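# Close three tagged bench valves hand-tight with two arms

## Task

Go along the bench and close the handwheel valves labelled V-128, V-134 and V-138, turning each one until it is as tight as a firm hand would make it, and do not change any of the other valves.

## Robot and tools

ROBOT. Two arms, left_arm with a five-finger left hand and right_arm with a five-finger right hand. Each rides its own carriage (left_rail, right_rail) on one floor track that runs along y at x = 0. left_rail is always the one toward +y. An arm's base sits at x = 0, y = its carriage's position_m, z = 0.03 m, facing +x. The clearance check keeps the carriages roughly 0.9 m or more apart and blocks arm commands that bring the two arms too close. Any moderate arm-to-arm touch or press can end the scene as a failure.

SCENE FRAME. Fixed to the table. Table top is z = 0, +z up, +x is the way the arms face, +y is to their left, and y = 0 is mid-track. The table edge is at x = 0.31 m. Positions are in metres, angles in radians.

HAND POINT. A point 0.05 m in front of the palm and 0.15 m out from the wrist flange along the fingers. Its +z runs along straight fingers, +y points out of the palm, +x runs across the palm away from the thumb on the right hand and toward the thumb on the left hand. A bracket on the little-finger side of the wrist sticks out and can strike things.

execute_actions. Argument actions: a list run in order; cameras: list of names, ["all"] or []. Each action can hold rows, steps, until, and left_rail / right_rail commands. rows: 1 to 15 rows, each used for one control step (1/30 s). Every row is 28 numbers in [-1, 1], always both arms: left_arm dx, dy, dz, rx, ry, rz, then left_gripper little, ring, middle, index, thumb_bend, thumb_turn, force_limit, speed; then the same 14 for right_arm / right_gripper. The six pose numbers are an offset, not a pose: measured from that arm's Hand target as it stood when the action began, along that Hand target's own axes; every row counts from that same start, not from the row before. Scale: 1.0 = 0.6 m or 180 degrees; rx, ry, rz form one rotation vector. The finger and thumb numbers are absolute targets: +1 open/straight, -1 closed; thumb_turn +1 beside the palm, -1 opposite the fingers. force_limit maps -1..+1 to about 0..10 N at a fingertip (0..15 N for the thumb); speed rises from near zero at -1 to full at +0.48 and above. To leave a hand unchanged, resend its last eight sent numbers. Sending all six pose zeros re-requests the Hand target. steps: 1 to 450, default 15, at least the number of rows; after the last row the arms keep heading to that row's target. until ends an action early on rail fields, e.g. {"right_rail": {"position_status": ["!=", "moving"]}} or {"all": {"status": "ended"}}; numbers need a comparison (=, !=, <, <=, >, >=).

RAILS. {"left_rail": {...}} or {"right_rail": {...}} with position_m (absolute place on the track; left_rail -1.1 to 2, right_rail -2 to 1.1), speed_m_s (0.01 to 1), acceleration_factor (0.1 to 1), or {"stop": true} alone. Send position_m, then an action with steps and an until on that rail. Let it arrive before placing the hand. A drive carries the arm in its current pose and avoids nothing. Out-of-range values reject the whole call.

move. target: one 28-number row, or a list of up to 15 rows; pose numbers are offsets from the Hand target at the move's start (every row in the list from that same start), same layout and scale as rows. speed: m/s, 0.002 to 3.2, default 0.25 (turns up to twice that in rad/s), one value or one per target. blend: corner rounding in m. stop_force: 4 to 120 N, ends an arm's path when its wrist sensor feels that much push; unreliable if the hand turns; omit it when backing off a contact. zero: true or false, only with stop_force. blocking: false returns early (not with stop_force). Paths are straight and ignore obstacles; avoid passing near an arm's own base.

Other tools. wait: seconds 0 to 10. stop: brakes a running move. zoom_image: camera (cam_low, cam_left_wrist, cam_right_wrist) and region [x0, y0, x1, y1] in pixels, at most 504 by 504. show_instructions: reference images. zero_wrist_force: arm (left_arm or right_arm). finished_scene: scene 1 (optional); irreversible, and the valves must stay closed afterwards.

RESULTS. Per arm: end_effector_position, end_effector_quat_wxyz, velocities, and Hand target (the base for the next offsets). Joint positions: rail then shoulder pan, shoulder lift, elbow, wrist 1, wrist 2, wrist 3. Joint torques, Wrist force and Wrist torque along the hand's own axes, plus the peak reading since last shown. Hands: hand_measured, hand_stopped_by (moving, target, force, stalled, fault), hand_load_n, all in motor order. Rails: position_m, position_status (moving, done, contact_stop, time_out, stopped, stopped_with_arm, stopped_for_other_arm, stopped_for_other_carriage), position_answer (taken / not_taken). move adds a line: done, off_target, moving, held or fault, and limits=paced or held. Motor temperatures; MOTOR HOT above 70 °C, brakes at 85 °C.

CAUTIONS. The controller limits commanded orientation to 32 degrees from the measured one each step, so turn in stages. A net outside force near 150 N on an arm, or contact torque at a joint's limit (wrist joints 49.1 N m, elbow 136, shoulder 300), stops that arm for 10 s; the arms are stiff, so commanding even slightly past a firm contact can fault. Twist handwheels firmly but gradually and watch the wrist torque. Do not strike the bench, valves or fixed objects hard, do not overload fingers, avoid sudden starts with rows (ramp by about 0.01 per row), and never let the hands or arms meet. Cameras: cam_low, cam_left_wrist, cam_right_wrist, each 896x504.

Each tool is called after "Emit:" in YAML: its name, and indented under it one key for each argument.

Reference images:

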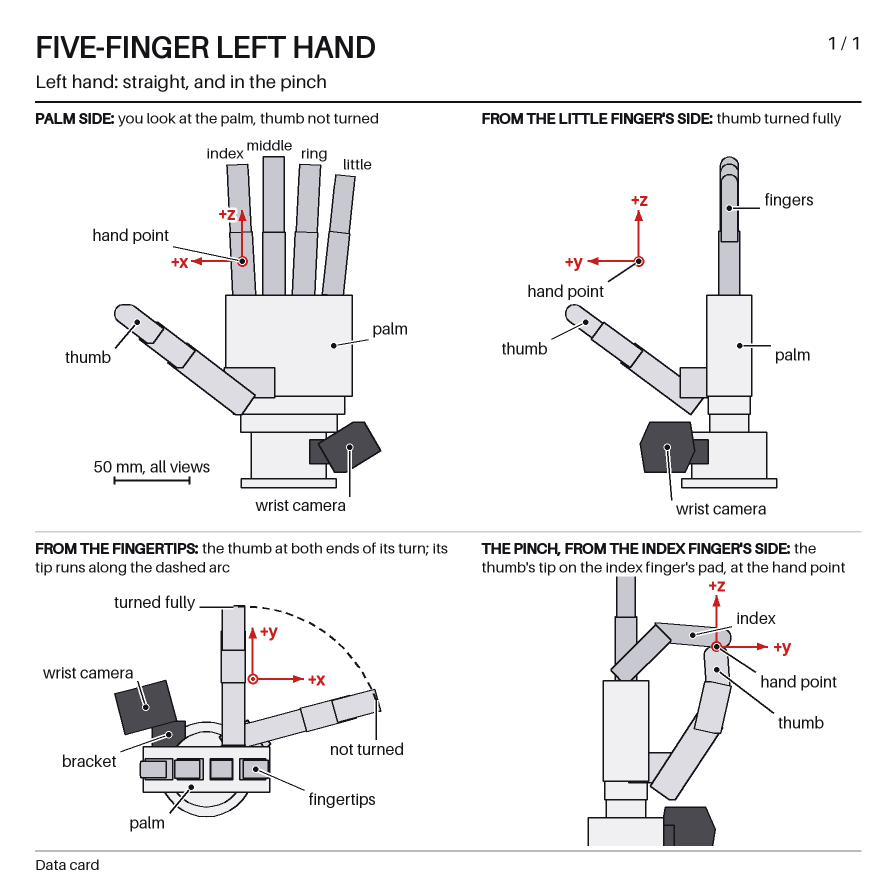

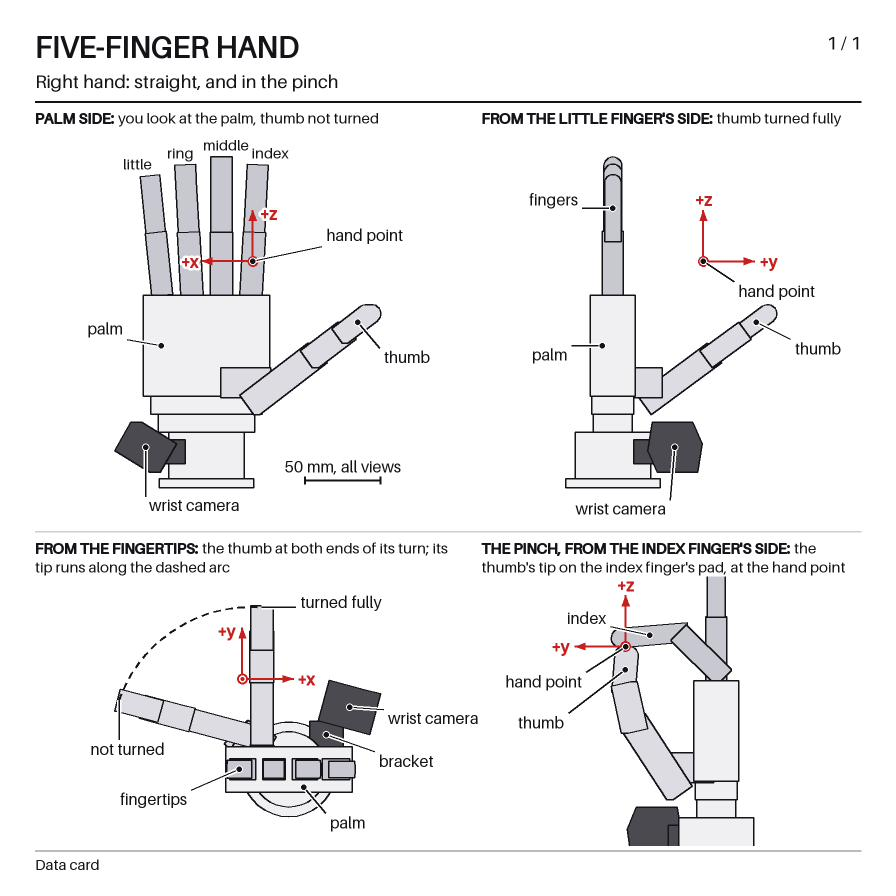

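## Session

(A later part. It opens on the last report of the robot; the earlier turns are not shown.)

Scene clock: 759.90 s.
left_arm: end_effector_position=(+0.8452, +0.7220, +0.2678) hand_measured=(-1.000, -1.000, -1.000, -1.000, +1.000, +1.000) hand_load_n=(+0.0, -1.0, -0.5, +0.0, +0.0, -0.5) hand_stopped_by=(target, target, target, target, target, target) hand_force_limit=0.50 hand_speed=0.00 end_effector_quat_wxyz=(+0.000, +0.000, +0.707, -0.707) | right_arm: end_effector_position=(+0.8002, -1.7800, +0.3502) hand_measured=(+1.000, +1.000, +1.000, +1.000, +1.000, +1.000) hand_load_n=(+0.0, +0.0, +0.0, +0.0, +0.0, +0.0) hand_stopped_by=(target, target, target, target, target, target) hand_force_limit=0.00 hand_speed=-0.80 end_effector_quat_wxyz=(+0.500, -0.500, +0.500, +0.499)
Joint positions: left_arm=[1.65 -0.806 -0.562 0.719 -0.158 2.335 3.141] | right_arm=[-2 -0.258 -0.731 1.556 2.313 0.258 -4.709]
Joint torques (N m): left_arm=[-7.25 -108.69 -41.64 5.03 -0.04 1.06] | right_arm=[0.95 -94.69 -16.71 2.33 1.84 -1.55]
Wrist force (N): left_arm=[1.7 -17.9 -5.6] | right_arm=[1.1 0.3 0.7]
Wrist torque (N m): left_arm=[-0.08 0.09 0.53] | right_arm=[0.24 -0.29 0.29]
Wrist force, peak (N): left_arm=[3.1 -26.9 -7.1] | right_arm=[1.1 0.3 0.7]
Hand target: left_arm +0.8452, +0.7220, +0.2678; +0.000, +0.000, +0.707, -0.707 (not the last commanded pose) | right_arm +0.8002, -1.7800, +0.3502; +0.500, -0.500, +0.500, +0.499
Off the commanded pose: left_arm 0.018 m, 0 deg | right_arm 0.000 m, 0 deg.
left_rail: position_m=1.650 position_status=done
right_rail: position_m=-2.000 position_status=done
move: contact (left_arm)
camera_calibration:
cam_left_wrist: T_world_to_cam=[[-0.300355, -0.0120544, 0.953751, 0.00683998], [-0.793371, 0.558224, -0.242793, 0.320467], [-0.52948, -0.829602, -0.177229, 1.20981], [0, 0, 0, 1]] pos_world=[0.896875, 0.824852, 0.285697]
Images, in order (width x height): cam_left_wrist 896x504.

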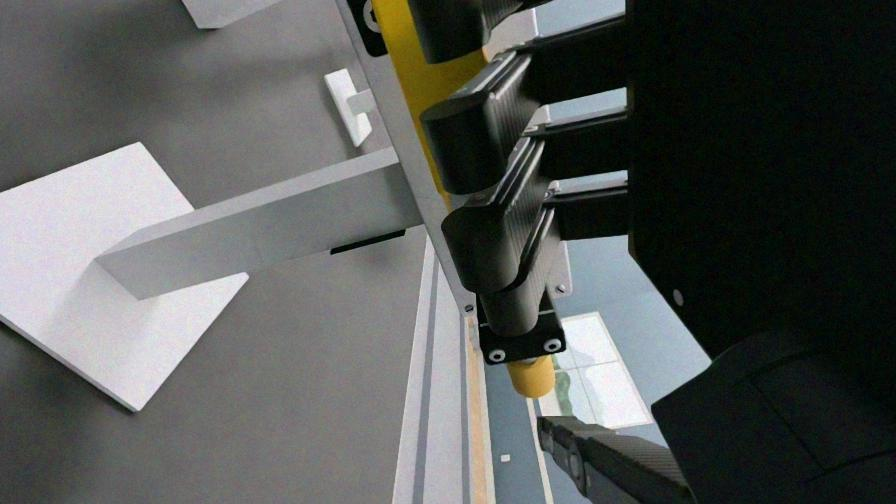

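Emit:
move:
  target: [0,-0.02,0,0,0,-0.03,-1,-1,-1,-1,1,1,0.5,0,0,0,0,0,0,0,1,1,1,1,1,1,0,-0.8]
  speed: 0.05

Emit:
move:
  target: [0,0.05,0,0,0,0,-1,-1,-1,-1,1,1,0.5,0,0,0,0,0,0,0,1,1,1,1,1,1,0,-0.8]
  speed: 0.02
  stop_force: 50
  cameras: ["cam_left_wrist"]

Scene clock: 767.33 s.
left_arm: end_effector_position=(+0.8451, +0.7220, +0.2798) hand_measured=(-1.000, -1.000, -1.000, -1.000, +1.000, +1.000) hand_load_n=(+0.0, +0.0, +0.0, +0.0, +0.0, -0.5) hand_stopped_by=(target, target, target, target, target, target) hand_force_limit=0.50 hand_speed=0.00 end_effector_quat_wxyz=(-0.033, -0.033, +0.706, -0.707) | right_arm: end_effector_position=(+0.8002, -1.7800, +0.3502) hand_measured=(+1.000, +1.000, +1.000, +1.000, +1.000, +1.000) hand_load_n=(+0.0, +0.0, +0.0, +0.0, +0.0, +0.0) hand_stopped_by=(target, target, target, target, target, target) hand_force_limit=0.00 hand_speed=-0.80 end_effector_quat_wxyz=(+0.500, -0.500, +0.500, +0.499)
Joint positions: left_arm=[1.65 -0.802 -0.554 0.688 -0.136 2.339 3.047] | right_arm=[-2 -0.258 -0.731 1.556 2.313 0.258 -4.709]
Joint torques (N m): left_arm=[13.53 -105.32 -52.54 2.88 2 -2.18] | right_arm=[4.36 -95.22 -16.15 3.24 2.28 -1.63]
Wrist force (N): left_arm=[-0.9 -0.7 0.1] | right_arm=[0.7 0.2 0.5]
Wrist torque (N m): left_arm=[-0.08 0.29 0.08] | right_arm=[0.23 -0.23 0.27]
Wrist force, peak (N): left_arm=[1.6 -18.0 -5.8] | right_arm=[1.0 0.3 0.7]
Hand target: left_arm +0.8452, +0.7220, +0.2798; -0.033, -0.033, +0.706, -0.707 | right_arm +0.8002, -1.7800, +0.3502; +0.500, -0.500, +0.500, +0.499
Off the commanded pose: left_arm 0.000 m, 0 deg | right_arm 0.000 m, 0 deg.
left_rail: position_m=1.650 position_status=done
right_rail: position_m=-2.000 position_status=done
move: done

Scene clock: 769.40 s.
left_arm: end_effector_position=(+0.8444, +0.7219, +0.2709) hand_measured=(-1.000, -1.000, -1.000, -1.000, +1.000, +1.000) hand_load_n=(+0.5, -0.5, +0.0, +0.0, +0.0, -0.5) hand_stopped_by=(target, target, target, target, target, target) hand_force_limit=0.50 hand_speed=0.00 end_effector_quat_wxyz=(-0.033, -0.033, +0.706, -0.707) | right_arm: end_effector_position=(+0.8002, -1.7800, +0.3502) hand_measured=(+1.000, +1.000, +1.000, +1.000, +1.000, +1.000) hand_load_n=(+0.0, +0.0, +0.0, +0.0, -0.5, -0.5) hand_stopped_by=(target, target, target, target, target, target) hand_force_limit=0.00 hand_speed=-0.80 end_effector_quat_wxyz=(+0.500, -0.500, +0.500, +0.499)
Joint positions: left_arm=[1.65 -0.803 -0.552 0.702 -0.152 2.338 3.047] | right_arm=[-2 -0.258 -0.731 1.556 2.313 0.258 -4.709]
Joint torques (N m): left_arm=[5.26 -61.06 -17.08 11.73 0.9 -2.05] | right_arm=[0.92 -93.52 -17.49 2.6 1.51 -0.86]
Wrist force (N): left_arm=[4.3 -50.3 -9.2] | right_arm=[0.9 0.0 0.4]
Wrist torque (N m): left_arm=[-0.17 -0.35 3.36] | right_arm=[0.20 -0.25 0.27]
Wrist force, peak (N): left_arm=[5.4 -61.2 -10.1] | right_arm=[1.0 -0.1 0.8]
Hand target: left_arm +0.8444, +0.7219, +0.2709; -0.033, -0.033, +0.706, -0.707 (not the last commanded pose) | right_arm +0.8002, -1.7800, +0.3502; +0.500, -0.500, +0.500, +0.499
Off the commanded pose: left_arm 0.021 m, 0 deg | right_arm 0.000 m, 0 deg.
left_rail: position_m=1.650 position_status=done
right_rail: position_m=-2.000 position_status=done
move: contact (left_arm)
camera_calibration:
cam_left_wrist: T_world_to_cam=[[-0.2101, -0.0112712, 0.977615, -0.0795044], [-0.812494, 0.558185, -0.168178, 0.316569], [-0.543794, -0.82964, -0.126433, 1.2083], [0, 0, 0, 1]] pos_world=[0.897574, 0.824856, 0.283734]
Images, in order (width x height): cam_left_wrist 896x504.

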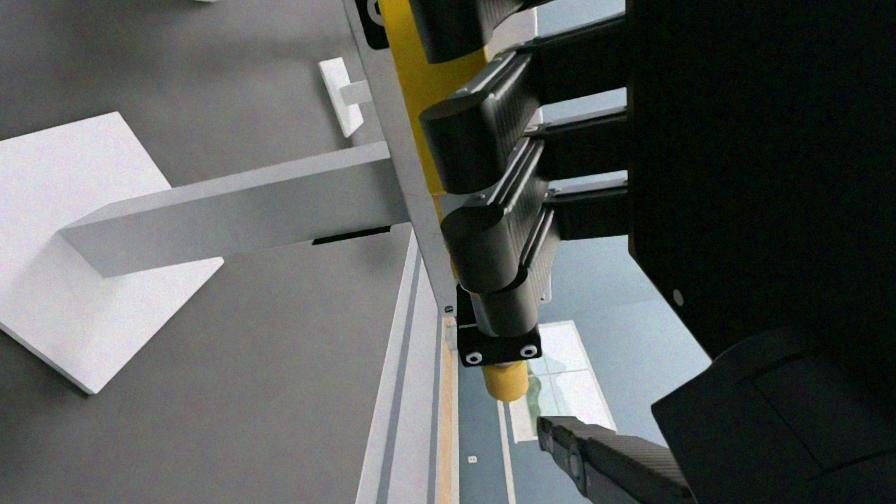

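Emit:
move:
  target:
    - [0.0047,-0.05,0,0,0,0,-1,-1,-1,-1,1,1,0.5,0,0,0,0,0,0,0,1,1,1,1,1,1,0,-0.8]
    - [0.016,-0.097,-0.297,0,0,0,-1,-1,-1,-1,1,1,0.5,0,0,0,0,0,0,0,1,1,1,1,1,1,0,-0.8]
    - [0.016,-0.097,-0.297,0,0,-0.47,-1,-1,-1,-1,1,-1,0.5,0,0,0,0,0,0,0,1,1,1,1,1,1,0,-0.8]
    - [0.016,-0.097,-0.297,0,0,-0.97,-1,-1,-1,-1,1,-1,0.5,0,0,0,0,0,0,0,1,1,1,1,1,1,0,-0.8]
  speed: [0.1,0.25,0.6,0.6]
  blend: [0,0,0,0]
  cameras: ["cam_left_wrist"]

Scene clock: 799.73 s.
left_arm: end_effector_position=(+0.8401, +0.9002, +0.3294) hand_measured=(-1.000, -1.000, -1.000, -1.000, +1.000, -1.000) hand_load_n=(+0.0, +0.0, +0.0, +0.0, +0.0, +0.0) hand_stopped_by=(target, target, target, target, target, target) hand_force_limit=0.50 hand_speed=0.00 end_effector_quat_wxyz=(+0.708, +0.707, +0.000, +0.001) | right_arm: end_effector_position=(+0.8002, -1.7800, +0.3502) hand_measured=(+1.000, +1.000, +1.000, +1.000, +1.000, +1.000) hand_load_n=(+0.0, +0.0, +0.5, +0.0, +0.0, +0.0) hand_stopped_by=(target, target, target, target, target, target) hand_force_limit=0.00 hand_speed=-0.80 end_effector_quat_wxyz=(+0.500, -0.500, +0.500, +0.499)
Joint positions: left_arm=[1.65 -0.724 -0.814 1.301 -0.489 2.417 0] | right_arm=[-2 -0.258 -0.731 1.556 2.313 0.258 -4.709]
Joint torques (N m): left_arm=[-7.97 -112.21 -27.28 -5.09 -1.72 -1.96] | right_arm=[-1.21 -95.4 -16.19 2.69 2.33 -0.82]
Wrist force (N): left_arm=[3.3 -1.3 0.1] | right_arm=[0.7 0.1 0.4]
Wrist torque (N m): left_arm=[-0.45 -0.40 0.15] | right_arm=[0.22 -0.22 0.26]
Wrist force, peak (N): left_arm=[4.6 -50.8 -9.1] | right_arm=[1.2 0.0 0.8]
Hand target: left_arm +0.8401, +0.9002, +0.3294; +0.708, +0.707, +0.000, +0.001 | right_arm +0.8002, -1.7800, +0.3502; +0.500, -0.500, +0.500, +0.499
Off the commanded pose: left_arm 0.000 m, 0 deg | right_arm 0.000 m, 0 deg.
left_rail: position_m=1.650 position_status=done
right_rail: position_m=-2.000 position_status=done
move: done
camera_calibration:
cam_left_wrist: T_world_to_cam=[[0.301359, -0.014172, -0.953405, 0.0734389], [0.792454, 0.559798, 0.242163, -1.2616], [0.530283, -0.828508, 0.179931, 0.356983], [0, 0, 0, 1]] pos_world=[0.788325, 1.00305, 0.311298]
Images, in order (width x height): cam_left_wrist 896x504.

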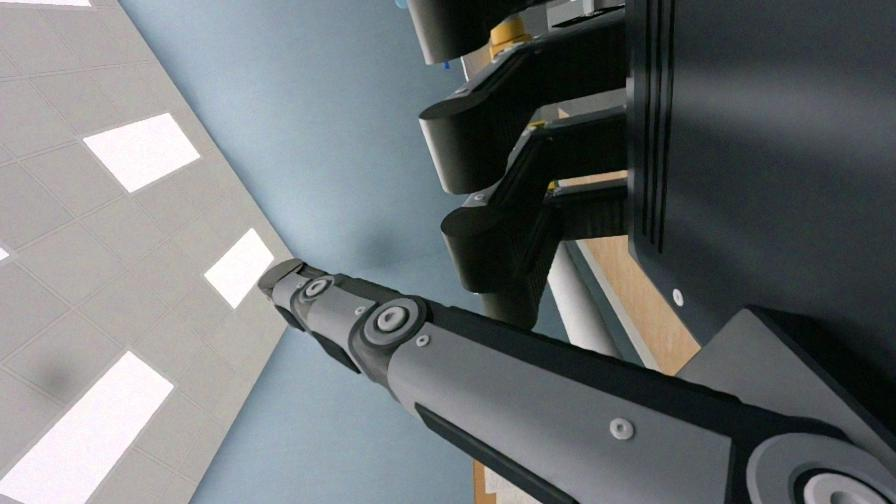

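Emit:
move:
  target:
    - [0.1115,-0.1123,0.167,0,0,0,-1,-1,-1,-1,1,-1,0.5,0,0,0,0,0,0,0,1,1,1,1,1,1,0,-0.8]
    - [0.1115,-0.1123,0.297,0,0,0,-1,-1,-1,-1,1,-1,0.5,0,0,0,0,0,0,0,1,1,1,1,1,1,0,-0.8]
  speed: [0.2,0.08]
  cameras: ["cam_left_wrist"]

Emit:
move:
  target: [0,0.06,0,0,0,0,-1,-1,-1,-1,1,-1,0.5,0,0,0,0,0,0,0,1,1,1,1,1,1,0,-0.8]
  speed: 0.02
  stop_force: 20
  cameras: ["cam_left_wrist"]

Scene clock: 808.47 s.
left_arm: end_effector_position=(+0.9072, +0.7221, +0.2624) hand_measured=(-1.000, -1.000, -1.000, -1.000, +1.000, -1.000) hand_load_n=(+0.0, +0.0, +0.0, +0.0, +0.0, +0.0) hand_stopped_by=(target, target, target, target, target, target) hand_force_limit=0.50 hand_speed=0.00 end_effector_quat_wxyz=(+0.708, +0.706, +0.000, +0.001) | right_arm: end_effector_position=(+0.8002, -1.7800, +0.3502) hand_measured=(+1.000, +1.000, +1.000, +1.000, +1.000, +1.000) hand_load_n=(+0.0, +0.0, +0.0, +0.0, +0.0, +0.0) hand_stopped_by=(target, target, target, target, target, target) hand_force_limit=0.00 hand_speed=-0.80 end_effector_quat_wxyz=(+0.500, -0.500, +0.500, +0.499)
Joint positions: left_arm=[1.65 -0.806 -0.491 0.808 -0.319 2.335 -0.001] | right_arm=[-2 -0.258 -0.731 1.556 2.313 0.258 -4.709]
Joint torques (N m): left_arm=[-7.4 -107.35 -51.69 2.78 -1.89 1.49] | right_arm=[3.36 -92.92 -16.3 2.74 1.88 -0.96]
Wrist force (N): left_arm=[3.1 -1.0 0.3] | right_arm=[0.7 -0.2 0.6]
Wrist torque (N m): left_arm=[-0.40 -0.35 0.03] | right_arm=[0.16 -0.23 0.24]
Wrist force, peak (N): left_arm=[3.8 -1.6 0.8] | right_arm=[1.3 0.2 0.7]
Hand target: left_arm +0.9072, +0.7219, +0.2624; +0.708, +0.707, +0.000, +0.001 | right_arm +0.8002, -1.7800, +0.3502; +0.500, -0.500, +0.500, +0.499
Off the commanded pose: left_arm 0.000 m, 0 deg | right_arm 0.000 m, 0 deg.
left_rail: position_m=1.650 position_status=done
right_rail: position_m=-2.000 position_status=done
move: done
camera_calibration:
cam_left_wrist: T_world_to_cam=[[0.301194, -0.0142534, -0.953456, -0.0129653], [0.792469, 0.559861, 0.241969, -1.19881], [0.530354, -0.828464, 0.179922, 0.185722], [0, 0, 0, 1]] pos_world=[0.855425, 0.824846, 0.244297]
Images, in order (width x height): cam_left_wrist 896x504.

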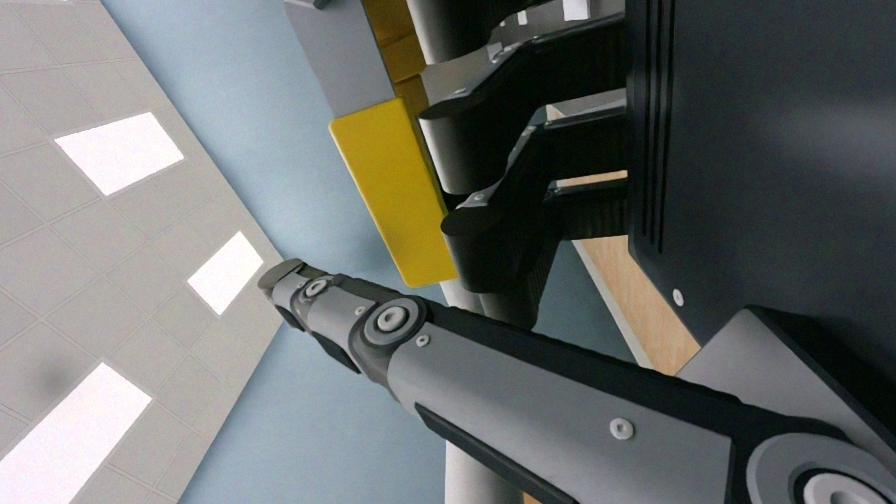

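Scene clock: 811.17 s.
left_arm: end_effector_position=(+0.9072, +0.7220, +0.2860) hand_measured=(-1.000, -1.000, -1.000, -1.000, +1.000, -1.000) hand_load_n=(+0.0, -1.0, -0.5, -1.0, +0.0, +0.0) hand_stopped_by=(target, target, target, target, target, target) hand_force_limit=0.50 hand_speed=0.00 end_effector_quat_wxyz=(+0.708, +0.707, +0.000, +0.001) | right_arm: end_effector_position=(+0.8002, -1.7800, +0.3502) hand_measured=(+1.000, +1.000, +1.000, +1.000, +1.000, +1.000) hand_load_n=(+0.0, +0.0, +0.0, +0.0, +0.0, +0.0) hand_stopped_by=(target, target, target, target, target, target) hand_force_limit=0.00 hand_speed=-0.80 end_effector_quat_wxyz=(+0.500, -0.500, +0.500, +0.499)
Joint positions: left_arm=[1.65 -0.806 -0.507 0.796 -0.291 2.335 0] | right_arm=[-2 -0.258 -0.731 1.556 2.313 0.258 -4.709]
Joint torques (N m): left_arm=[-5.59 -130.49 -44.75 -9.09 -0.98 -0.68] | right_arm=[3.14 -91.72 -16.58 3.02 2.29 -0.87]
Wrist force (N): left_arm=[1.0 -19.7 -6.8] | right_arm=[0.8 0.2 0.6]
Wrist torque (N m): left_arm=[-0.44 -0.46 0.35] | right_arm=[0.21 -0.22 0.26]
Wrist force, peak (N): left_arm=[3.7 -29.2 -5.6] | right_arm=[1.2 0.1 0.7]
Hand target: left_arm +0.9072, +0.7220, +0.2860; +0.708, +0.707, +0.000, +0.001 (not the last commanded pose) | right_arm +0.8002, -1.7800, +0.3502; +0.500, -0.500, +0.500, +0.499
Off the commanded pose: left_arm 0.012 m, 0 deg | right_arm 0.000 m, 0 deg.
left_rail: position_m=1.650 position_status=done
right_rail: position_m=-2.000 position_status=done
move: contact (left_arm)
camera_calibration:
cam_left_wrist: T_world_to_cam=[[0.300964, -0.0140718, -0.953532, 0.00963296], [0.792537, 0.559799, 0.241888, -1.20442], [0.530383, -0.828509, 0.179632, 0.181621], [0, 0, 0, 1]] pos_world=[0.855324, 0.824846, 0.267896]
Images, in order (width x height): cam_left_wrist 896x504.

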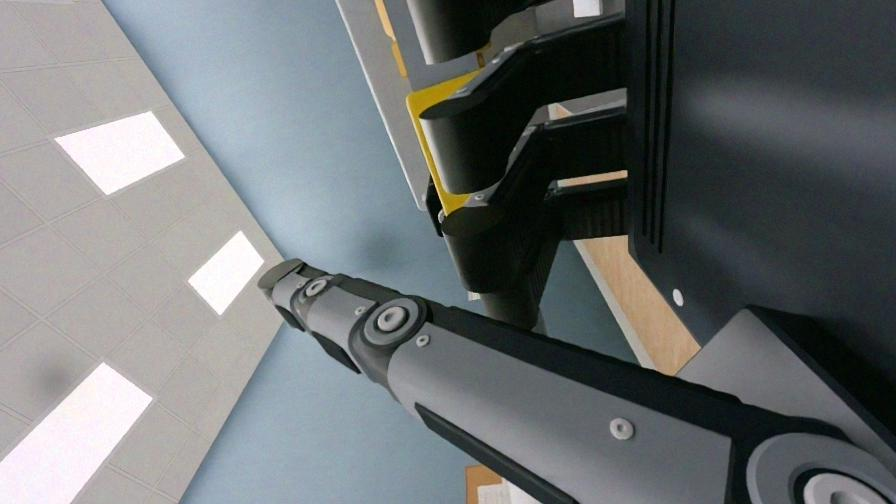

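Emit:
move:
  target: [0,-0.01,0,0,0,0.03,-1,-1,-1,-1,1,-1,0.5,0,0,0,0,0,0,0,1,1,1,1,1,1,0,-0.8]
  speed: 0.05

Emit:
move:
  target: [0,0.05,0,0,0,0,-1,-1,-1,-1,1,-1,0.5,0,0,0,0,0,0,0,1,1,1,1,1,1,0,-0.8]
  speed: 0.02
  stop_force: 60
  cameras: ["cam_left_wrist"]

Scene clock: 816.77 s.
left_arm: end_effector_position=(+0.9072, +0.7220, +0.2800) hand_measured=(-1.000, -1.000, -1.000, -1.000, +1.000, -1.000) hand_load_n=(+0.0, +0.0, +0.0, -0.5, +0.0, +0.0) hand_stopped_by=(target, target, target, target, target, target) hand_force_limit=0.50 hand_speed=0.00 end_effector_quat_wxyz=(+0.707, +0.706, -0.033, +0.034) | right_arm: end_effector_position=(+0.8002, -1.7800, +0.3502) hand_measured=(+1.000, +1.000, +1.000, +1.000, +1.000, +1.000) hand_load_n=(+0.0, +0.0, +0.0, +0.0, +0.0, +0.0) hand_stopped_by=(target, target, target, target, target, target) hand_force_limit=0.00 hand_speed=-0.80 end_effector_quat_wxyz=(+0.500, -0.500, +0.500, +0.499)
Joint positions: left_arm=[1.65 -0.802 -0.491 0.78 -0.291 2.339 0.093] | right_arm=[-2 -0.258 -0.731 1.556 2.313 0.258 -4.709]
Joint torques (N m): left_arm=[13.84 -106.27 -51.51 2.98 1.99 1.46] | right_arm=[1.74 -91.94 -15.54 2.65 2.07 -0.77]
Wrist force (N): left_arm=[4.5 -1.1 -0.1] | right_arm=[0.8 0.1 0.4]
Wrist torque (N m): left_arm=[-0.41 -0.56 0.12] | right_arm=[0.22 -0.22 0.26]
Wrist force, peak (N): left_arm=[1.0 -19.6 -7.5] | right_arm=[1.3 0.2 0.6]
Hand target: left_arm +0.9072, +0.7220, +0.2800; +0.707, +0.706, -0.033, +0.034 | right_arm +0.8002, -1.7800, +0.3502; +0.500, -0.500, +0.500, +0.499
Off the commanded pose: left_arm 0.000 m, 0 deg | right_arm 0.000 m, 0 deg.
left_rail: position_m=1.650 position_status=done
right_rail: position_m=-2.000 position_status=done
move: done

Scene clock: 818.93 s.
left_arm: end_effector_position=(+0.9063, +0.7222, +0.2886) hand_measured=(-1.000, -1.000, -1.000, -1.000, +1.000, -1.000) hand_load_n=(+0.0, +0.0, +0.0, -0.5, +0.0, +0.0) hand_stopped_by=(target, target, target, target, target, target) hand_force_limit=0.50 hand_speed=0.00 end_effector_quat_wxyz=(+0.707, +0.706, -0.033, +0.034) | right_arm: end_effector_position=(+0.8002, -1.7800, +0.3502) hand_measured=(+1.000, +1.000, +1.000, +1.000, +1.000, +1.000) hand_load_n=(+0.0, +0.0, +0.0, +0.0, +0.0, +0.0) hand_stopped_by=(target, target, target, target, target, target) hand_force_limit=0.00 hand_speed=-0.80 end_effector_quat_wxyz=(+0.500, -0.500, +0.500, +0.499)
Joint positions: left_arm=[1.65 -0.802 -0.499 0.779 -0.281 2.339 0.094] | right_arm=[-2 -0.258 -0.731 1.556 2.313 0.258 -4.709]
Joint torques (N m): left_arm=[-2.22 -156.86 -58.49 -11.98 3.61 1.7] | right_arm=[1.05 -93.8 -15.56 2.79 1.97 -0.59]
Wrist force (N): left_arm=[6.4 -39.8 -9.9] | right_arm=[0.9 0.2 0.6]
Wrist torque (N m): left_arm=[-0.41 -0.50 0.03] | right_arm=[0.22 -0.25 0.27]
Wrist force, peak (N): left_arm=[4.5 -66.0 -10.1] | right_arm=[1.0 0.1 1.0]
Hand target: left_arm +0.9063, +0.7222, +0.2886; +0.707, +0.706, -0.033, +0.034 (not the last commanded pose) | right_arm +0.8002, -1.7800, +0.3502; +0.500, -0.500, +0.500, +0.499
Off the commanded pose: left_arm 0.021 m, 0 deg | right_arm 0.000 m, 0 deg.
left_rail: position_m=1.650 position_status=done
right_rail: position_m=-2.000 position_status=done
move: contact (left_arm)
camera_calibration:
cam_left_wrist: T_world_to_cam=[[0.388468, -0.0130614, -0.92137, -0.0769366], [0.766397, 0.559722, 0.315194, -1.20188], [0.511594, -0.828577, 0.227444, 0.184941], [0, 0, 0, 1]] pos_world=[0.856388, 0.824951, 0.265874]
Images, in order (width x height): cam_left_wrist 896x504.

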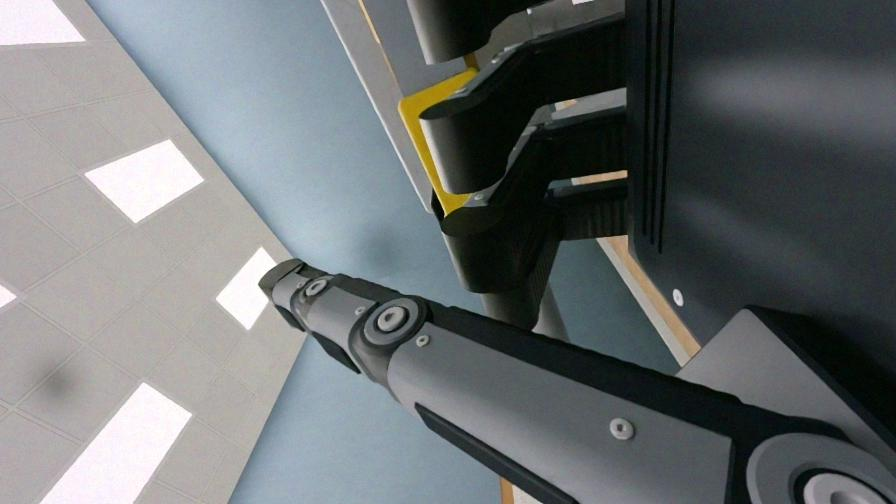

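Emit:
wait:
  seconds: 0.2
  cameras: ["cam_left_wrist"]

Scene clock: 834.67 s.
left_arm: end_effector_position=(+0.9063, +0.7222, +0.2886) hand_measured=(-1.000, -1.000, -1.000, -1.000, +1.000, -1.000) hand_load_n=(+0.0, +0.0, +0.0, -1.0, +0.0, +0.0) hand_stopped_by=(target, target, target, target, target, target) hand_force_limit=0.50 hand_speed=0.00 end_effector_quat_wxyz=(+0.707, +0.706, -0.033, +0.034) | right_arm: end_effector_position=(+0.8002, -1.7800, +0.3502) hand_measured=(+1.000, +1.000, +1.000, +1.000, +1.000, +1.000) hand_load_n=(+0.0, +0.0, +0.0, +0.0, +0.0, +0.0) hand_stopped_by=(target, target, target, target, target, target) hand_force_limit=0.00 hand_speed=-0.80 end_effector_quat_wxyz=(+0.500, -0.500, +0.500, +0.499)
Joint positions: left_arm=[1.65 -0.802 -0.499 0.779 -0.281 2.339 0.094] | right_arm=[-2 -0.258 -0.731 1.556 2.313 0.258 -4.709]
Joint torques (N m): left_arm=[-1.97 -156.76 -58.85 -9.25 3.59 1.77] | right_arm=[-0.61 -94.38 -15.71 2.7 2.17 -0.46]
Wrist force (N): left_arm=[6.7 -39.6 -10.2] | right_arm=[0.7 0.0 0.6]
Wrist torque (N m): left_arm=[-0.40 -0.56 0.05] | right_arm=[0.21 -0.22 0.26]
Wrist force, peak (N): left_arm=[6.7 -40.2 -10.2] | right_arm=[1.1 0.1 0.8]
Hand target: left_arm +0.9063, +0.7222, +0.2886; +0.707, +0.706, -0.033, +0.034 (not the last commanded pose) | right_arm +0.8002, -1.7800, +0.3502; +0.500, -0.500, +0.500, +0.499
Off the commanded pose: left_arm 0.021 m, 0 deg | right_arm 0.000 m, 0 deg.
left_rail: position_m=1.650 position_status=done
right_rail: position_m=-2.000 position_status=done
wait: 0.20 s; at rest from the start
camera_calibration:
cam_left_wrist: T_world_to_cam=[[0.388421, -0.0129852, -0.921391, -0.0769532], [0.766413, 0.559696, 0.315201, -1.20187], [0.511606, -0.828596, 0.22735, 0.184972], [0, 0, 0, 1]] pos_world=[0.856388, 0.824951, 0.265874]
Images, in order (width x height): cam_left_wrist 896x504.

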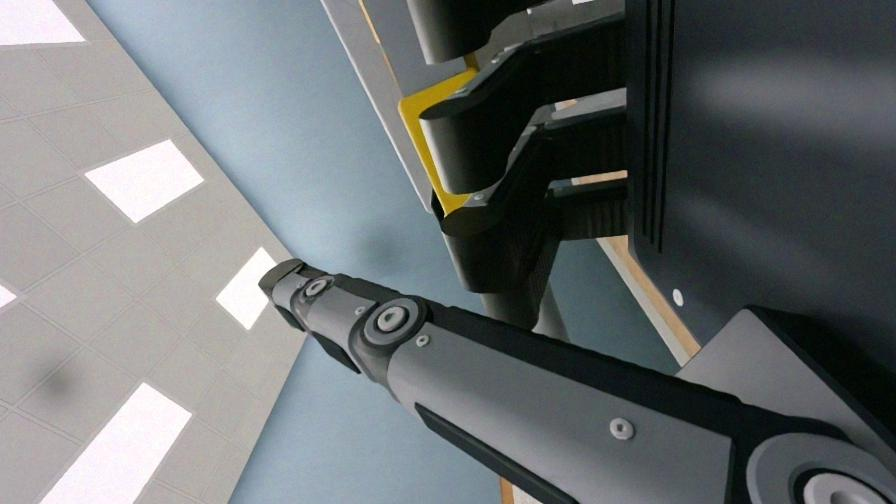

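Emit:
move:
  target:
    - [-0.004,-0.0415,0,0,0,0,-1,-1,-1,-1,1,-1,0.5,0,0,0,0,0,0,0,1,1,1,1,1,1,0,-0.8]
    - [-0.0979,-0.0386,-0.2967,0,0,0,-1,-1,-1,-1,1,-1,0.5,0,0,0,0,0,0,0,1,1,1,1,1,1,0,-0.8]
    - [-0.0979,-0.0386,-0.2967,0,0,0.47,-1,-1,-1,-1,1,-1,0.5,0,0,0,0,0,0,0,1,1,1,1,1,1,0,-0.8]
    - [-0.0979,-0.0386,-0.2967,0,0,0.97,-1,-1,-1,-1,1,-1,0.5,0,0,0,0,0,0,0,1,1,1,1,1,1,0,-0.8]
  speed: [0.1,0.25,0.6,0.6]
  cameras: ["cam_left_wrist"]

Emit:
zoom_image:
  camera: "cam_left_wrist"
  region: [300, 0, 560, 250]

Scene clock: 889.60 s.
left_arm: end_effector_position=(+0.8499, +0.9001, +0.2599) hand_measured=(-1.000, -1.000, -1.000, -1.000, +1.000, -1.000) hand_load_n=(+0.0, +0.0, +0.0, +0.0, +0.0, +0.0) hand_stopped_by=(target, target, target, target, target, target) hand_force_limit=0.50 hand_speed=0.00 end_effector_quat_wxyz=(+0.000, +0.000, +0.707, -0.707) | right_arm: end_effector_position=(+0.8002, -1.7800, +0.3502) hand_measured=(+1.000, +1.000, +1.000, +1.000, +1.000, +1.000) hand_load_n=(+0.0, +0.0, +0.0, +0.0, -0.5, +0.0) hand_stopped_by=(target, target, target, target, target, target) hand_force_limit=0.00 hand_speed=-0.80 end_effector_quat_wxyz=(+0.500, -0.500, +0.500, +0.499)
Joint positions: left_arm=[1.65 -0.676 -0.748 1.083 -0.336 2.465 3.141] | right_arm=[-2 -0.258 -0.731 1.556 2.313 0.258 -4.709]
Joint torques (N m): left_arm=[-7.64 -117.37 -51.23 2.84 -1.8 1.51] | right_arm=[-0.55 -91.78 -15.68 2.61 2.32 -1.03]
Wrist force (N): left_arm=[2.2 -3.1 -1.6] | right_arm=[0.9 -0.1 0.5]
Wrist torque (N m): left_arm=[-0.31 -0.25 0.20] | right_arm=[0.19 -0.25 0.27]
Wrist force, peak (N): left_arm=[6.6 -40.0 -10.2] | right_arm=[1.3 0.3 1.0]
Hand target: left_arm +0.8499, +0.9001, +0.2599; +0.000, +0.000, +0.707, -0.707 | right_arm +0.8002, -1.7800, +0.3502; +0.500, -0.500, +0.500, +0.499
Off the commanded pose: left_arm 0.000 m, 0 deg | right_arm 0.000 m, 0 deg.
left_rail: position_m=1.650 position_status=done
right_rail: position_m=-2.000 position_status=done
move: done
camera_calibration:
cam_left_wrist: T_world_to_cam=[[-0.29983, -0.0124265, 0.953912, 0.0178822], [-0.79357, 0.558215, -0.24216, 0.222795], [-0.529479, -0.829603, -0.177231, 1.35872], [0, 0, 0, 1]] pos_world=[0.901577, 1.00305, 0.277701]
Images, in order (width x height): cam_left_wrist 896x504.

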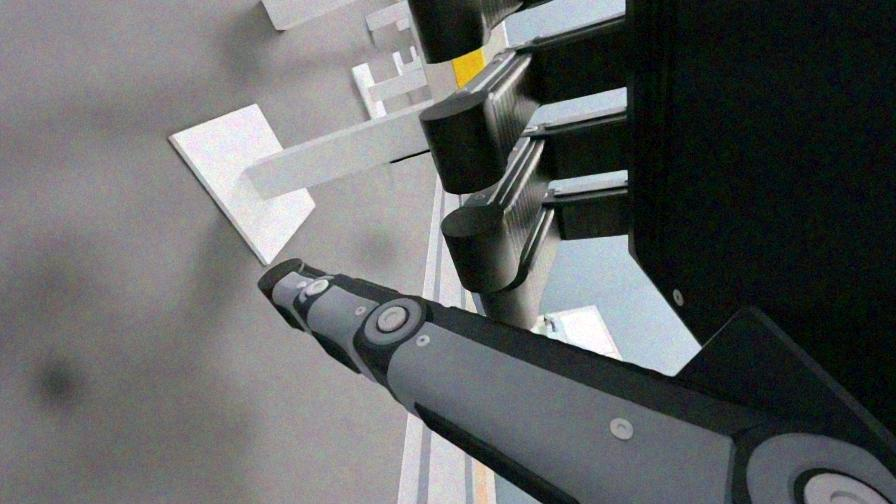

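Scaled by 1.938.

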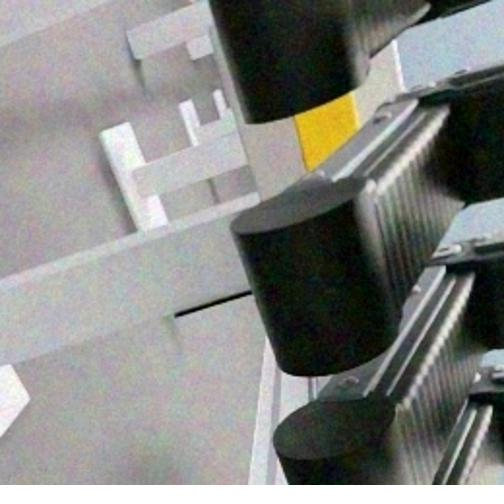

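Emit:
move:
  target:
    - [0,0.133,0.05,0,0,0,-1,-1,-1,-1,1,-1,0.5,0,0,0,0,0,0,0,1,1,1,1,1,1,0,-0.8]
    - [0,0.133,0.3235,0,0,0,-1,-1,-1,-1,1,-1,0.5,0,0,0,0,0,0,0,1,1,1,1,1,1,0,-0.8]
  speed: [0.2,0.12]
  cameras: ["cam_left_wrist"]

Emit:
move:
  target: [0,-0.06,0,0,0,0,-1,-1,-1,-1,1,-1,0.5,0,0,0,0,0,0,0,1,1,1,1,1,1,0,-0.8]
  speed: 0.02
  stop_force: 15
  cameras: ["cam_left_wrist"]

Scene clock: 901.83 s.
left_arm: end_effector_position=(+0.8500, +0.7061, +0.1802) hand_measured=(-1.000, -1.000, -1.000, -1.000, +1.000, -1.000) hand_load_n=(+0.0, +0.0, +0.0, +0.0, +0.0, +0.0) hand_stopped_by=(target, target, target, target, target, target) hand_force_limit=0.50 hand_speed=0.00 end_effector_quat_wxyz=(+0.000, +0.000, +0.707, -0.707) | right_arm: end_effector_position=(+0.8002, -1.7800, +0.3502) hand_measured=(+1.000, +1.000, +1.000, +1.000, +1.000, +1.000) hand_load_n=(+0.0, +0.0, +0.0, +0.0, +0.0, +0.0) hand_stopped_by=(target, target, target, target, target, target) hand_force_limit=0.00 hand_speed=-0.80 end_effector_quat_wxyz=(+0.500, -0.500, +0.500, +0.499)
Joint positions: left_arm=[1.65 -0.813 -0.486 0.727 -0.242 2.328 3.141] | right_arm=[-2 -0.258 -0.731 1.556 2.313 0.258 -4.709]
Joint torques (N m): left_arm=[-6.37 -107.92 -52.03 2.78 -1.63 1.39] | right_arm=[0.68 -89.87 -16.85 2.94 2.23 -0.74]
Wrist force (N): left_arm=[2.0 -3.2 -1.6] | right_arm=[0.6 0.4 0.3]
Wrist torque (N m): left_arm=[-0.35 -0.22 0.21] | right_arm=[0.26 -0.21 0.26]
Wrist force, peak (N): left_arm=[2.0 -4.4 -2.1] | right_arm=[0.9 0.1 1.2]
Hand target: left_arm +0.8500, +0.7060, +0.1802; +0.000, +0.000, +0.707, -0.707 | right_arm +0.8002, -1.7800, +0.3502; +0.500, -0.500, +0.500, +0.499
Off the commanded pose: left_arm 0.000 m, 0 deg | right_arm 0.000 m, 0 deg.
left_rail: position_m=1.650 position_status=done
right_rail: position_m=-2.000 position_status=done
move: done
camera_calibration:
cam_left_wrist: T_world_to_cam=[[-0.299972, -0.0124767, 0.953866, 0.0916098], [-0.793571, 0.558171, -0.242262, 0.312003], [-0.529398, -0.829632, -0.177337, 1.18361], [0, 0, 0, 1]] pos_world=[0.901676, 0.80895, 0.1981]
Images, in order (width x height): cam_left_wrist 896x504.

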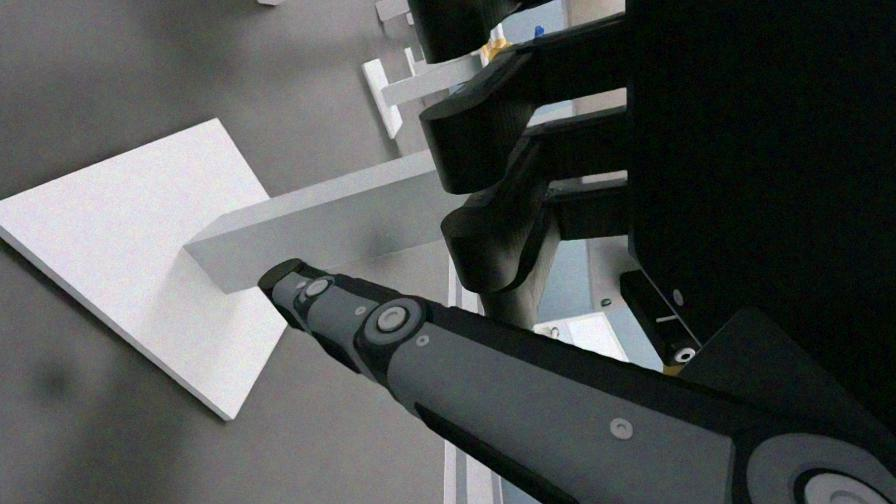

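Scene clock: 903.87 s.
left_arm: end_effector_position=(+0.8500, +0.7060, +0.1917) hand_measured=(-1.000, -1.000, -1.000, -1.000, +1.000, -1.000) hand_load_n=(+0.0, +0.0, +0.0, +0.0, +0.0, +0.0) hand_stopped_by=(target, target, target, target, target, target) hand_force_limit=0.50 hand_speed=0.00 end_effector_quat_wxyz=(+0.000, +0.000, +0.707, -0.707) | right_arm: end_effector_position=(+0.8002, -1.7800, +0.3502) hand_measured=(+1.000, +1.000, +1.000, +1.000, +1.000, +1.000) hand_load_n=(+0.0, +0.0, +0.0, +0.0, +0.0, +0.0) hand_stopped_by=(target, target, target, target, target, target) hand_force_limit=0.00 hand_speed=-0.80 end_effector_quat_wxyz=(+0.500, -0.500, +0.500, +0.499)
Joint positions: left_arm=[1.65 -0.813 -0.492 0.719 -0.228 2.328 3.141] | right_arm=[-2 -0.258 -0.731 1.556 2.313 0.258 -4.709]
Joint torques (N m): left_arm=[-6.83 -129.2 -41.83 -7.66 1.01 0.28] | right_arm=[0.96 -91.25 -14.98 2.76 2.52 -0.69]
Wrist force (N): left_arm=[0.1 13.7 0.8] | right_arm=[0.7 0.2 0.2]
Wrist torque (N m): left_arm=[-0.18 -0.12 -0.32] | right_arm=[0.24 -0.21 0.26]
Wrist force, peak (N): left_arm=[-1.6 23.3 2.6] | right_arm=[1.2 0.2 0.6]
Hand target: left_arm +0.8500, +0.7060, +0.1917; +0.000, +0.000, +0.707, -0.707 (not the last commanded pose) | right_arm +0.8002, -1.7800, +0.3502; +0.500, -0.500, +0.500, +0.499
Off the commanded pose: left_arm 0.024 m, 0 deg | right_arm 0.000 m, 0 deg.
left_rail: position_m=1.650 position_status=done
right_rail: position_m=-2.000 position_status=done
move: contact (left_arm)
camera_calibration:
cam_left_wrist: T_world_to_cam=[[-0.299872, -0.0126628, 0.953895, 0.0806931], [-0.793615, 0.558188, -0.242075, 0.314777], [-0.529388, -0.829618, -0.177434, 1.18565], [0, 0, 0, 1]] pos_world=[0.901676, 0.808949, 0.209601]
Images, in order (width x height): cam_left_wrist 896x504.

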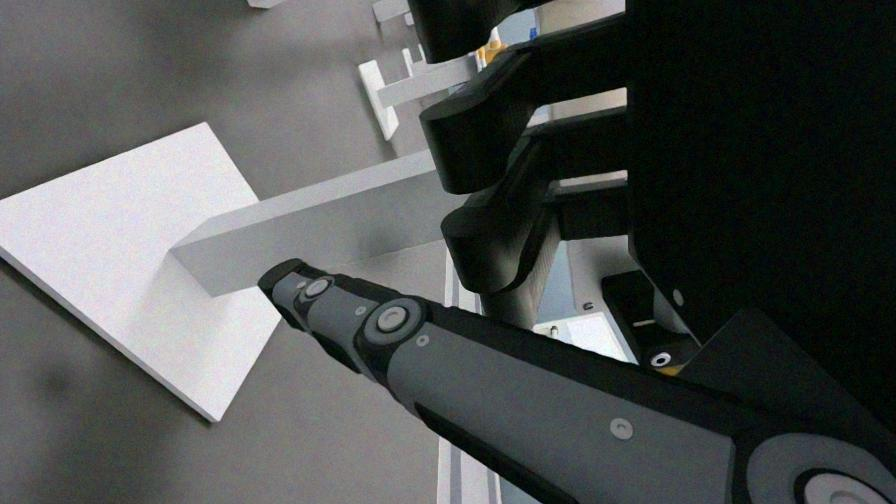

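Emit:
move:
  target: [0,0.02,0,0,0,0.028,-1,-1,-1,-1,1,-1,0.5,0,0,0,0,0,0,0,1,1,1,1,1,1,0,-0.8]
  speed: 0.05

Emit:
move:
  target: [0,-0.06,0,0,0,0,-1,-1,-1,-1,1,-1,0.5,0,0,0,0,0,0,0,1,1,1,1,1,1,0,-0.8]
  speed: 0.015
  stop_force: 80
  cameras: ["cam_left_wrist"]

Scene clock: 909.00 s.
left_arm: end_effector_position=(+0.8500, +0.7060, +0.1798) hand_measured=(-1.000, -1.000, -1.000, -1.000, +1.000, -1.000) hand_load_n=(+0.0, +0.0, +0.0, +0.0, +0.0, +0.0) hand_stopped_by=(target, target, target, target, target, target) hand_force_limit=0.50 hand_speed=0.00 end_effector_quat_wxyz=(+0.031, +0.031, +0.706, -0.707) | right_arm: end_effector_position=(+0.8002, -1.7800, +0.3502) hand_measured=(+1.000, +1.000, +1.000, +1.000, +1.000, +1.000) hand_load_n=(+0.0, +0.0, +0.0, +0.0, +0.0, +0.0) hand_stopped_by=(target, target, target, target, target, target) hand_force_limit=0.00 hand_speed=-0.80 end_effector_quat_wxyz=(+0.500, -0.500, +0.500, +0.499)
Joint positions: left_arm=[1.65 -0.816 -0.497 0.746 -0.249 2.325 3.229] | right_arm=[-2 -0.258 -0.731 1.556 2.313 0.258 -4.709]
Joint torques (N m): left_arm=[-7.57 -131.82 -30.22 -5.37 -1.86 2.2] | right_arm=[2.04 -92.57 -16.34 2.9 2.03 -0.32]
Wrist force (N): left_arm=[1.9 -3.9 -2.4] | right_arm=[1.0 0.1 0.7]
Wrist torque (N m): left_arm=[-0.41 -0.27 0.23] | right_arm=[0.20 -0.26 0.27]
Wrist force, peak (N): left_arm=[0.1 14.0 1.2] | right_arm=[1.3 0.2 0.7]
Hand target: left_arm +0.8500, +0.7060, +0.1797; +0.031, +0.031, +0.706, -0.707 | right_arm +0.8002, -1.7800, +0.3502; +0.500, -0.500, +0.500, +0.499
Off the commanded pose: left_arm 0.000 m, 0 deg | right_arm 0.000 m, 0 deg.
left_rail: position_m=1.650 position_status=done
right_rail: position_m=-2.000 position_status=done
move: done

Scene clock: 911.97 s.
left_arm: end_effector_position=(+0.8481, +0.7061, +0.2001) hand_measured=(-1.000, -1.000, -1.000, -1.000, +1.000, -1.000) hand_load_n=(-0.5, +0.0, +0.0, +0.0, +0.0, +0.0) hand_stopped_by=(target, target, target, target, target, target) hand_force_limit=0.50 hand_speed=0.00 end_effector_quat_wxyz=(+0.031, +0.030, +0.707, -0.706) | right_arm: end_effector_position=(+0.8002, -1.7800, +0.3502) hand_measured=(+1.000, +1.000, +1.000, +1.000, +1.000, +1.000) hand_load_n=(+0.0, +0.0, +0.0, +0.0, +0.0, -0.5) hand_stopped_by=(target, target, target, target, target, target) hand_force_limit=0.00 hand_speed=-0.80 end_effector_quat_wxyz=(+0.500, -0.500, +0.500, +0.499)
Joint positions: left_arm=[1.65 -0.818 -0.512 0.739 -0.226 2.323 3.229] | right_arm=[-2 -0.258 -0.731 1.556 2.313 0.258 -4.709]
Joint torques (N m): left_arm=[-15.24 -207.72 -83.43 -18.48 7.36 1.72] | right_arm=[0.71 -91.15 -16.1 2.97 2.2 -0.3]
Wrist force (N): left_arm=[-13.8 75.1 -8.4] | right_arm=[0.9 0.1 0.2]
Wrist torque (N m): left_arm=[1.53 -0.06 -3.91] | right_arm=[0.23 -0.24 0.27]
Wrist force, peak (N): left_arm=[-17.7 85.7 -1.5] | right_arm=[1.1 -0.1 0.8]
Hand target: left_arm +0.8481, +0.7062, +0.2001; +0.031, +0.030, +0.707, -0.706 (not the last commanded pose) | right_arm +0.8002, -1.7800, +0.3502; +0.500, -0.500, +0.500, +0.499
Off the commanded pose: left_arm 0.016 m, 0 deg | right_arm 0.000 m, 0 deg.
left_rail: position_m=1.650 position_status=done
right_rail: position_m=-2.000 position_status=done
move: contact (left_arm)
camera_calibration:
cam_left_wrist: T_world_to_cam=[[-0.381966, -0.013387, 0.924079, 0.148283], [-0.769524, 0.558334, -0.309992, 0.308299], [-0.511795, -0.829508, -0.223566, 1.18045], [0, 0, 0, 1]] pos_world=[0.898032, 0.809045, 0.222454]
Images, in order (width x height): cam_left_wrist 896x504.

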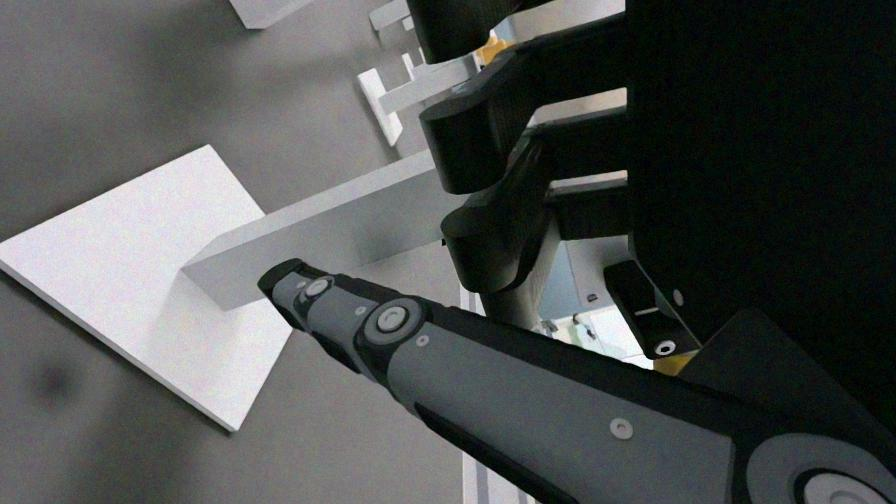

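Emit:
move:
  target:
    - [-0.0088,0.0138,0,0,0,0.0276,-1,-1,-1,-1,1,-1,0.5,0,0,0,0,0,0,0,1,1,1,1,1,1,0,-0.8]
    - [-0.033,0.0074,0,0,0,0.0831,-1,-1,-1,-1,1,-1,0.5,0,0,0,0,0,0,0,1,1,1,1,1,1,0,-0.8]
    - [-0.0562,-0.0032,0,0,0,0.1387,-1,-1,-1,-1,1,-1,0.5,0,0,0,0,0,0,0,1,1,1,1,1,1,0,-0.8]
  speed: 0.05
  stop_force: 80
  cameras: ["cam_left_wrist"]

Scene clock: 946.57 s.
left_arm: end_effector_position=(+0.8815, +0.7062, +0.2050) hand_measured=(-1.000, -1.000, -1.000, -1.000, +1.000, -1.000) hand_load_n=(+0.0, +0.0, -0.5, +0.0, +0.0, +0.0) hand_stopped_by=(target, target, target, target, target, target) hand_force_limit=0.50 hand_speed=0.00 end_effector_quat_wxyz=(+0.183, +0.182, +0.683, -0.683) | right_arm: end_effector_position=(+0.8002, -1.7800, +0.3502) hand_measured=(+1.000, +1.000, +1.000, +1.000, +1.000, +1.000) hand_load_n=(+0.0, +0.0, +0.0, +0.0, +0.0, +0.0) hand_stopped_by=(target, target, target, target, target, target) hand_force_limit=0.00 hand_speed=-0.80 end_effector_quat_wxyz=(+0.500, -0.500, +0.500, +0.499)
Joint positions: left_arm=[1.65 -0.814 -0.509 0.714 -0.205 2.326 3.665] | right_arm=[-2 -0.258 -0.731 1.556 2.313 0.258 -4.709]
Joint torques (N m): left_arm=[-18.46 -153.3 -75.88 -3.45 7.18 2.87] | right_arm=[0.23 -93.02 -16.67 2.83 2.42 -0.15]
Wrist force (N): left_arm=[-0.1 35.6 -13.9] | right_arm=[0.3 0.0 0.5]
Wrist torque (N m): left_arm=[1.10 -0.63 -2.58] | right_arm=[0.19 -0.16 0.23]
Wrist force, peak (N): left_arm=[-13.5 75.1 -8.3] | right_arm=[1.1 0.1 0.9]
Hand target: left_arm +0.8815, +0.7062, +0.2049; +0.183, +0.182, +0.683, -0.683 | right_arm +0.8002, -1.7800, +0.3502; +0.500, -0.500, +0.500, +0.499
Off the commanded pose: left_arm 0.000 m, 0 deg | right_arm 0.000 m, 0 deg.
left_rail: position_m=1.650 position_status=done
right_rail: position_m=-2.000 position_status=done
move: done
camera_calibration:
cam_left_wrist: T_world_to_cam=[[-0.736281, -0.0135958, 0.676539, 0.519755], [-0.566806, 0.558513, -0.605635, 0.217286], [-0.369622, -0.829384, -0.418929, 1.11328], [0, 0, 0, 1]] pos_world=[0.917337, 0.809045, 0.246346]
Images, in order (width x height): cam_left_wrist 896x504.

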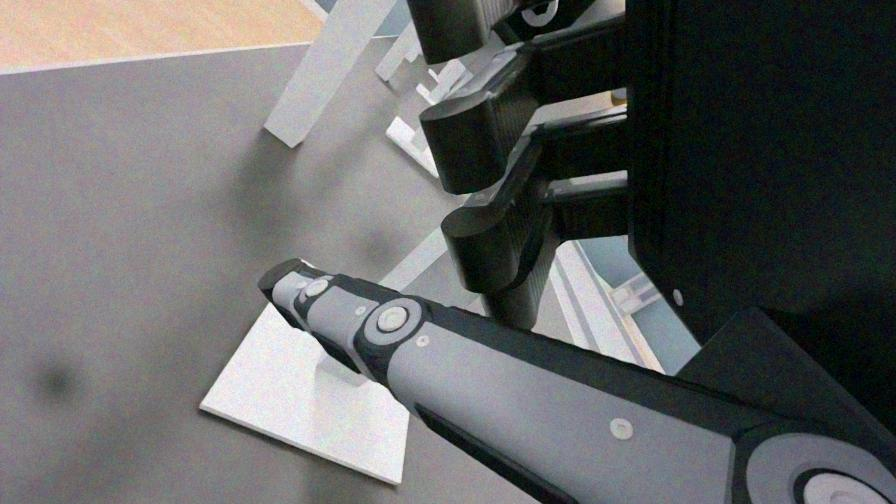

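Emit:
move:
  target:
    - [-0.0368,-0.0078,0,0,0,0.0833,-1,-1,-1,-1,1,-1,0.5,0,0,0,0,0,0,0,1,1,1,1,1,1,0,-0.8]
    - [-0.0705,-0.0251,0,0,0,0.1667,-1,-1,-1,-1,1,-1,0.5,0,0,0,0,0,0,0,1,1,1,1,1,1,0,-0.8]
    - [-0.0987,-0.0506,0,0,0,0.25,-1,-1,-1,-1,1,-1,0.5,0,0,0,0,0,0,0,1,1,1,1,1,1,0,-0.8]
  speed: 0.06
  stop_force: 80
  cameras: ["cam_left_wrist"]

Scene clock: 963.50 s.
left_arm: end_effector_position=(+0.9177, +0.7062, +0.2608) hand_measured=(-1.000, -1.000, -1.000, -1.000, +1.000, -1.000) hand_load_n=(+0.0, +0.0, +0.0, +0.0, +0.0, +0.5) hand_stopped_by=(target, target, target, target, target, target) hand_force_limit=0.50 hand_speed=0.00 end_effector_quat_wxyz=(+0.430, +0.430, +0.561, -0.561) | right_arm: end_effector_position=(+0.8002, -1.7800, +0.3502) hand_measured=(+1.000, +1.000, +1.000, +1.000, +1.000, +1.000) hand_load_n=(+0.0, +0.0, +0.0, +0.0, +0.0, +0.0) hand_stopped_by=(target, target, target, target, target, target) hand_force_limit=0.00 hand_speed=-0.80 end_effector_quat_wxyz=(+0.500, -0.500, +0.500, +0.499)
Joint positions: left_arm=[1.65 -0.822 -0.545 0.725 -0.18 2.319 4.45] | right_arm=[-2 -0.258 -0.731 1.556 2.313 0.258 -4.709]
Joint torques (N m): left_arm=[-60.09 -147.94 -34.8 2.79 9.11 3.18] | right_arm=[1.87 -88.56 -16.31 3.34 2.32 -0.4]
Wrist force (N): left_arm=[0.3 43.8 -9.8] | right_arm=[0.7 0.1 0.7]
Wrist torque (N m): left_arm=[0.91 -0.58 -3.08] | right_arm=[0.21 -0.22 0.26]
Wrist force, peak (N): left_arm=[-4.7 45.0 -8.1] | right_arm=[1.1 0.2 0.9]
Hand target: left_arm +0.9177, +0.7062, +0.2608; +0.430, +0.430, +0.561, -0.561 | right_arm +0.8002, -1.7800, +0.3502; +0.500, -0.500, +0.500, +0.499
Off the commanded pose: left_arm 0.000 m, 0 deg | right_arm 0.000 m, 0 deg.
left_rail: position_m=1.650 position_status=done
right_rail: position_m=-2.000 position_status=done
move: done
camera_calibration:
cam_left_wrist: T_world_to_cam=[[-0.999012, -0.0137682, -0.0422606, 0.937312], [0.027345, 0.559181, -0.828595, -0.215989], [0.0350396, -0.828932, -0.558252, 0.814741], [0, 0, 0, 1]] pos_world=[0.913743, 0.809046, 0.315474]
Images, in order (width x height): cam_left_wrist 896x504.

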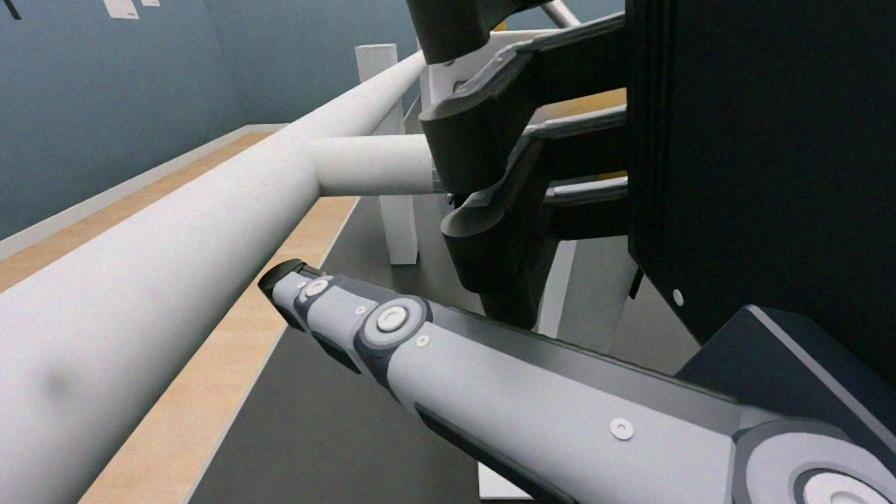

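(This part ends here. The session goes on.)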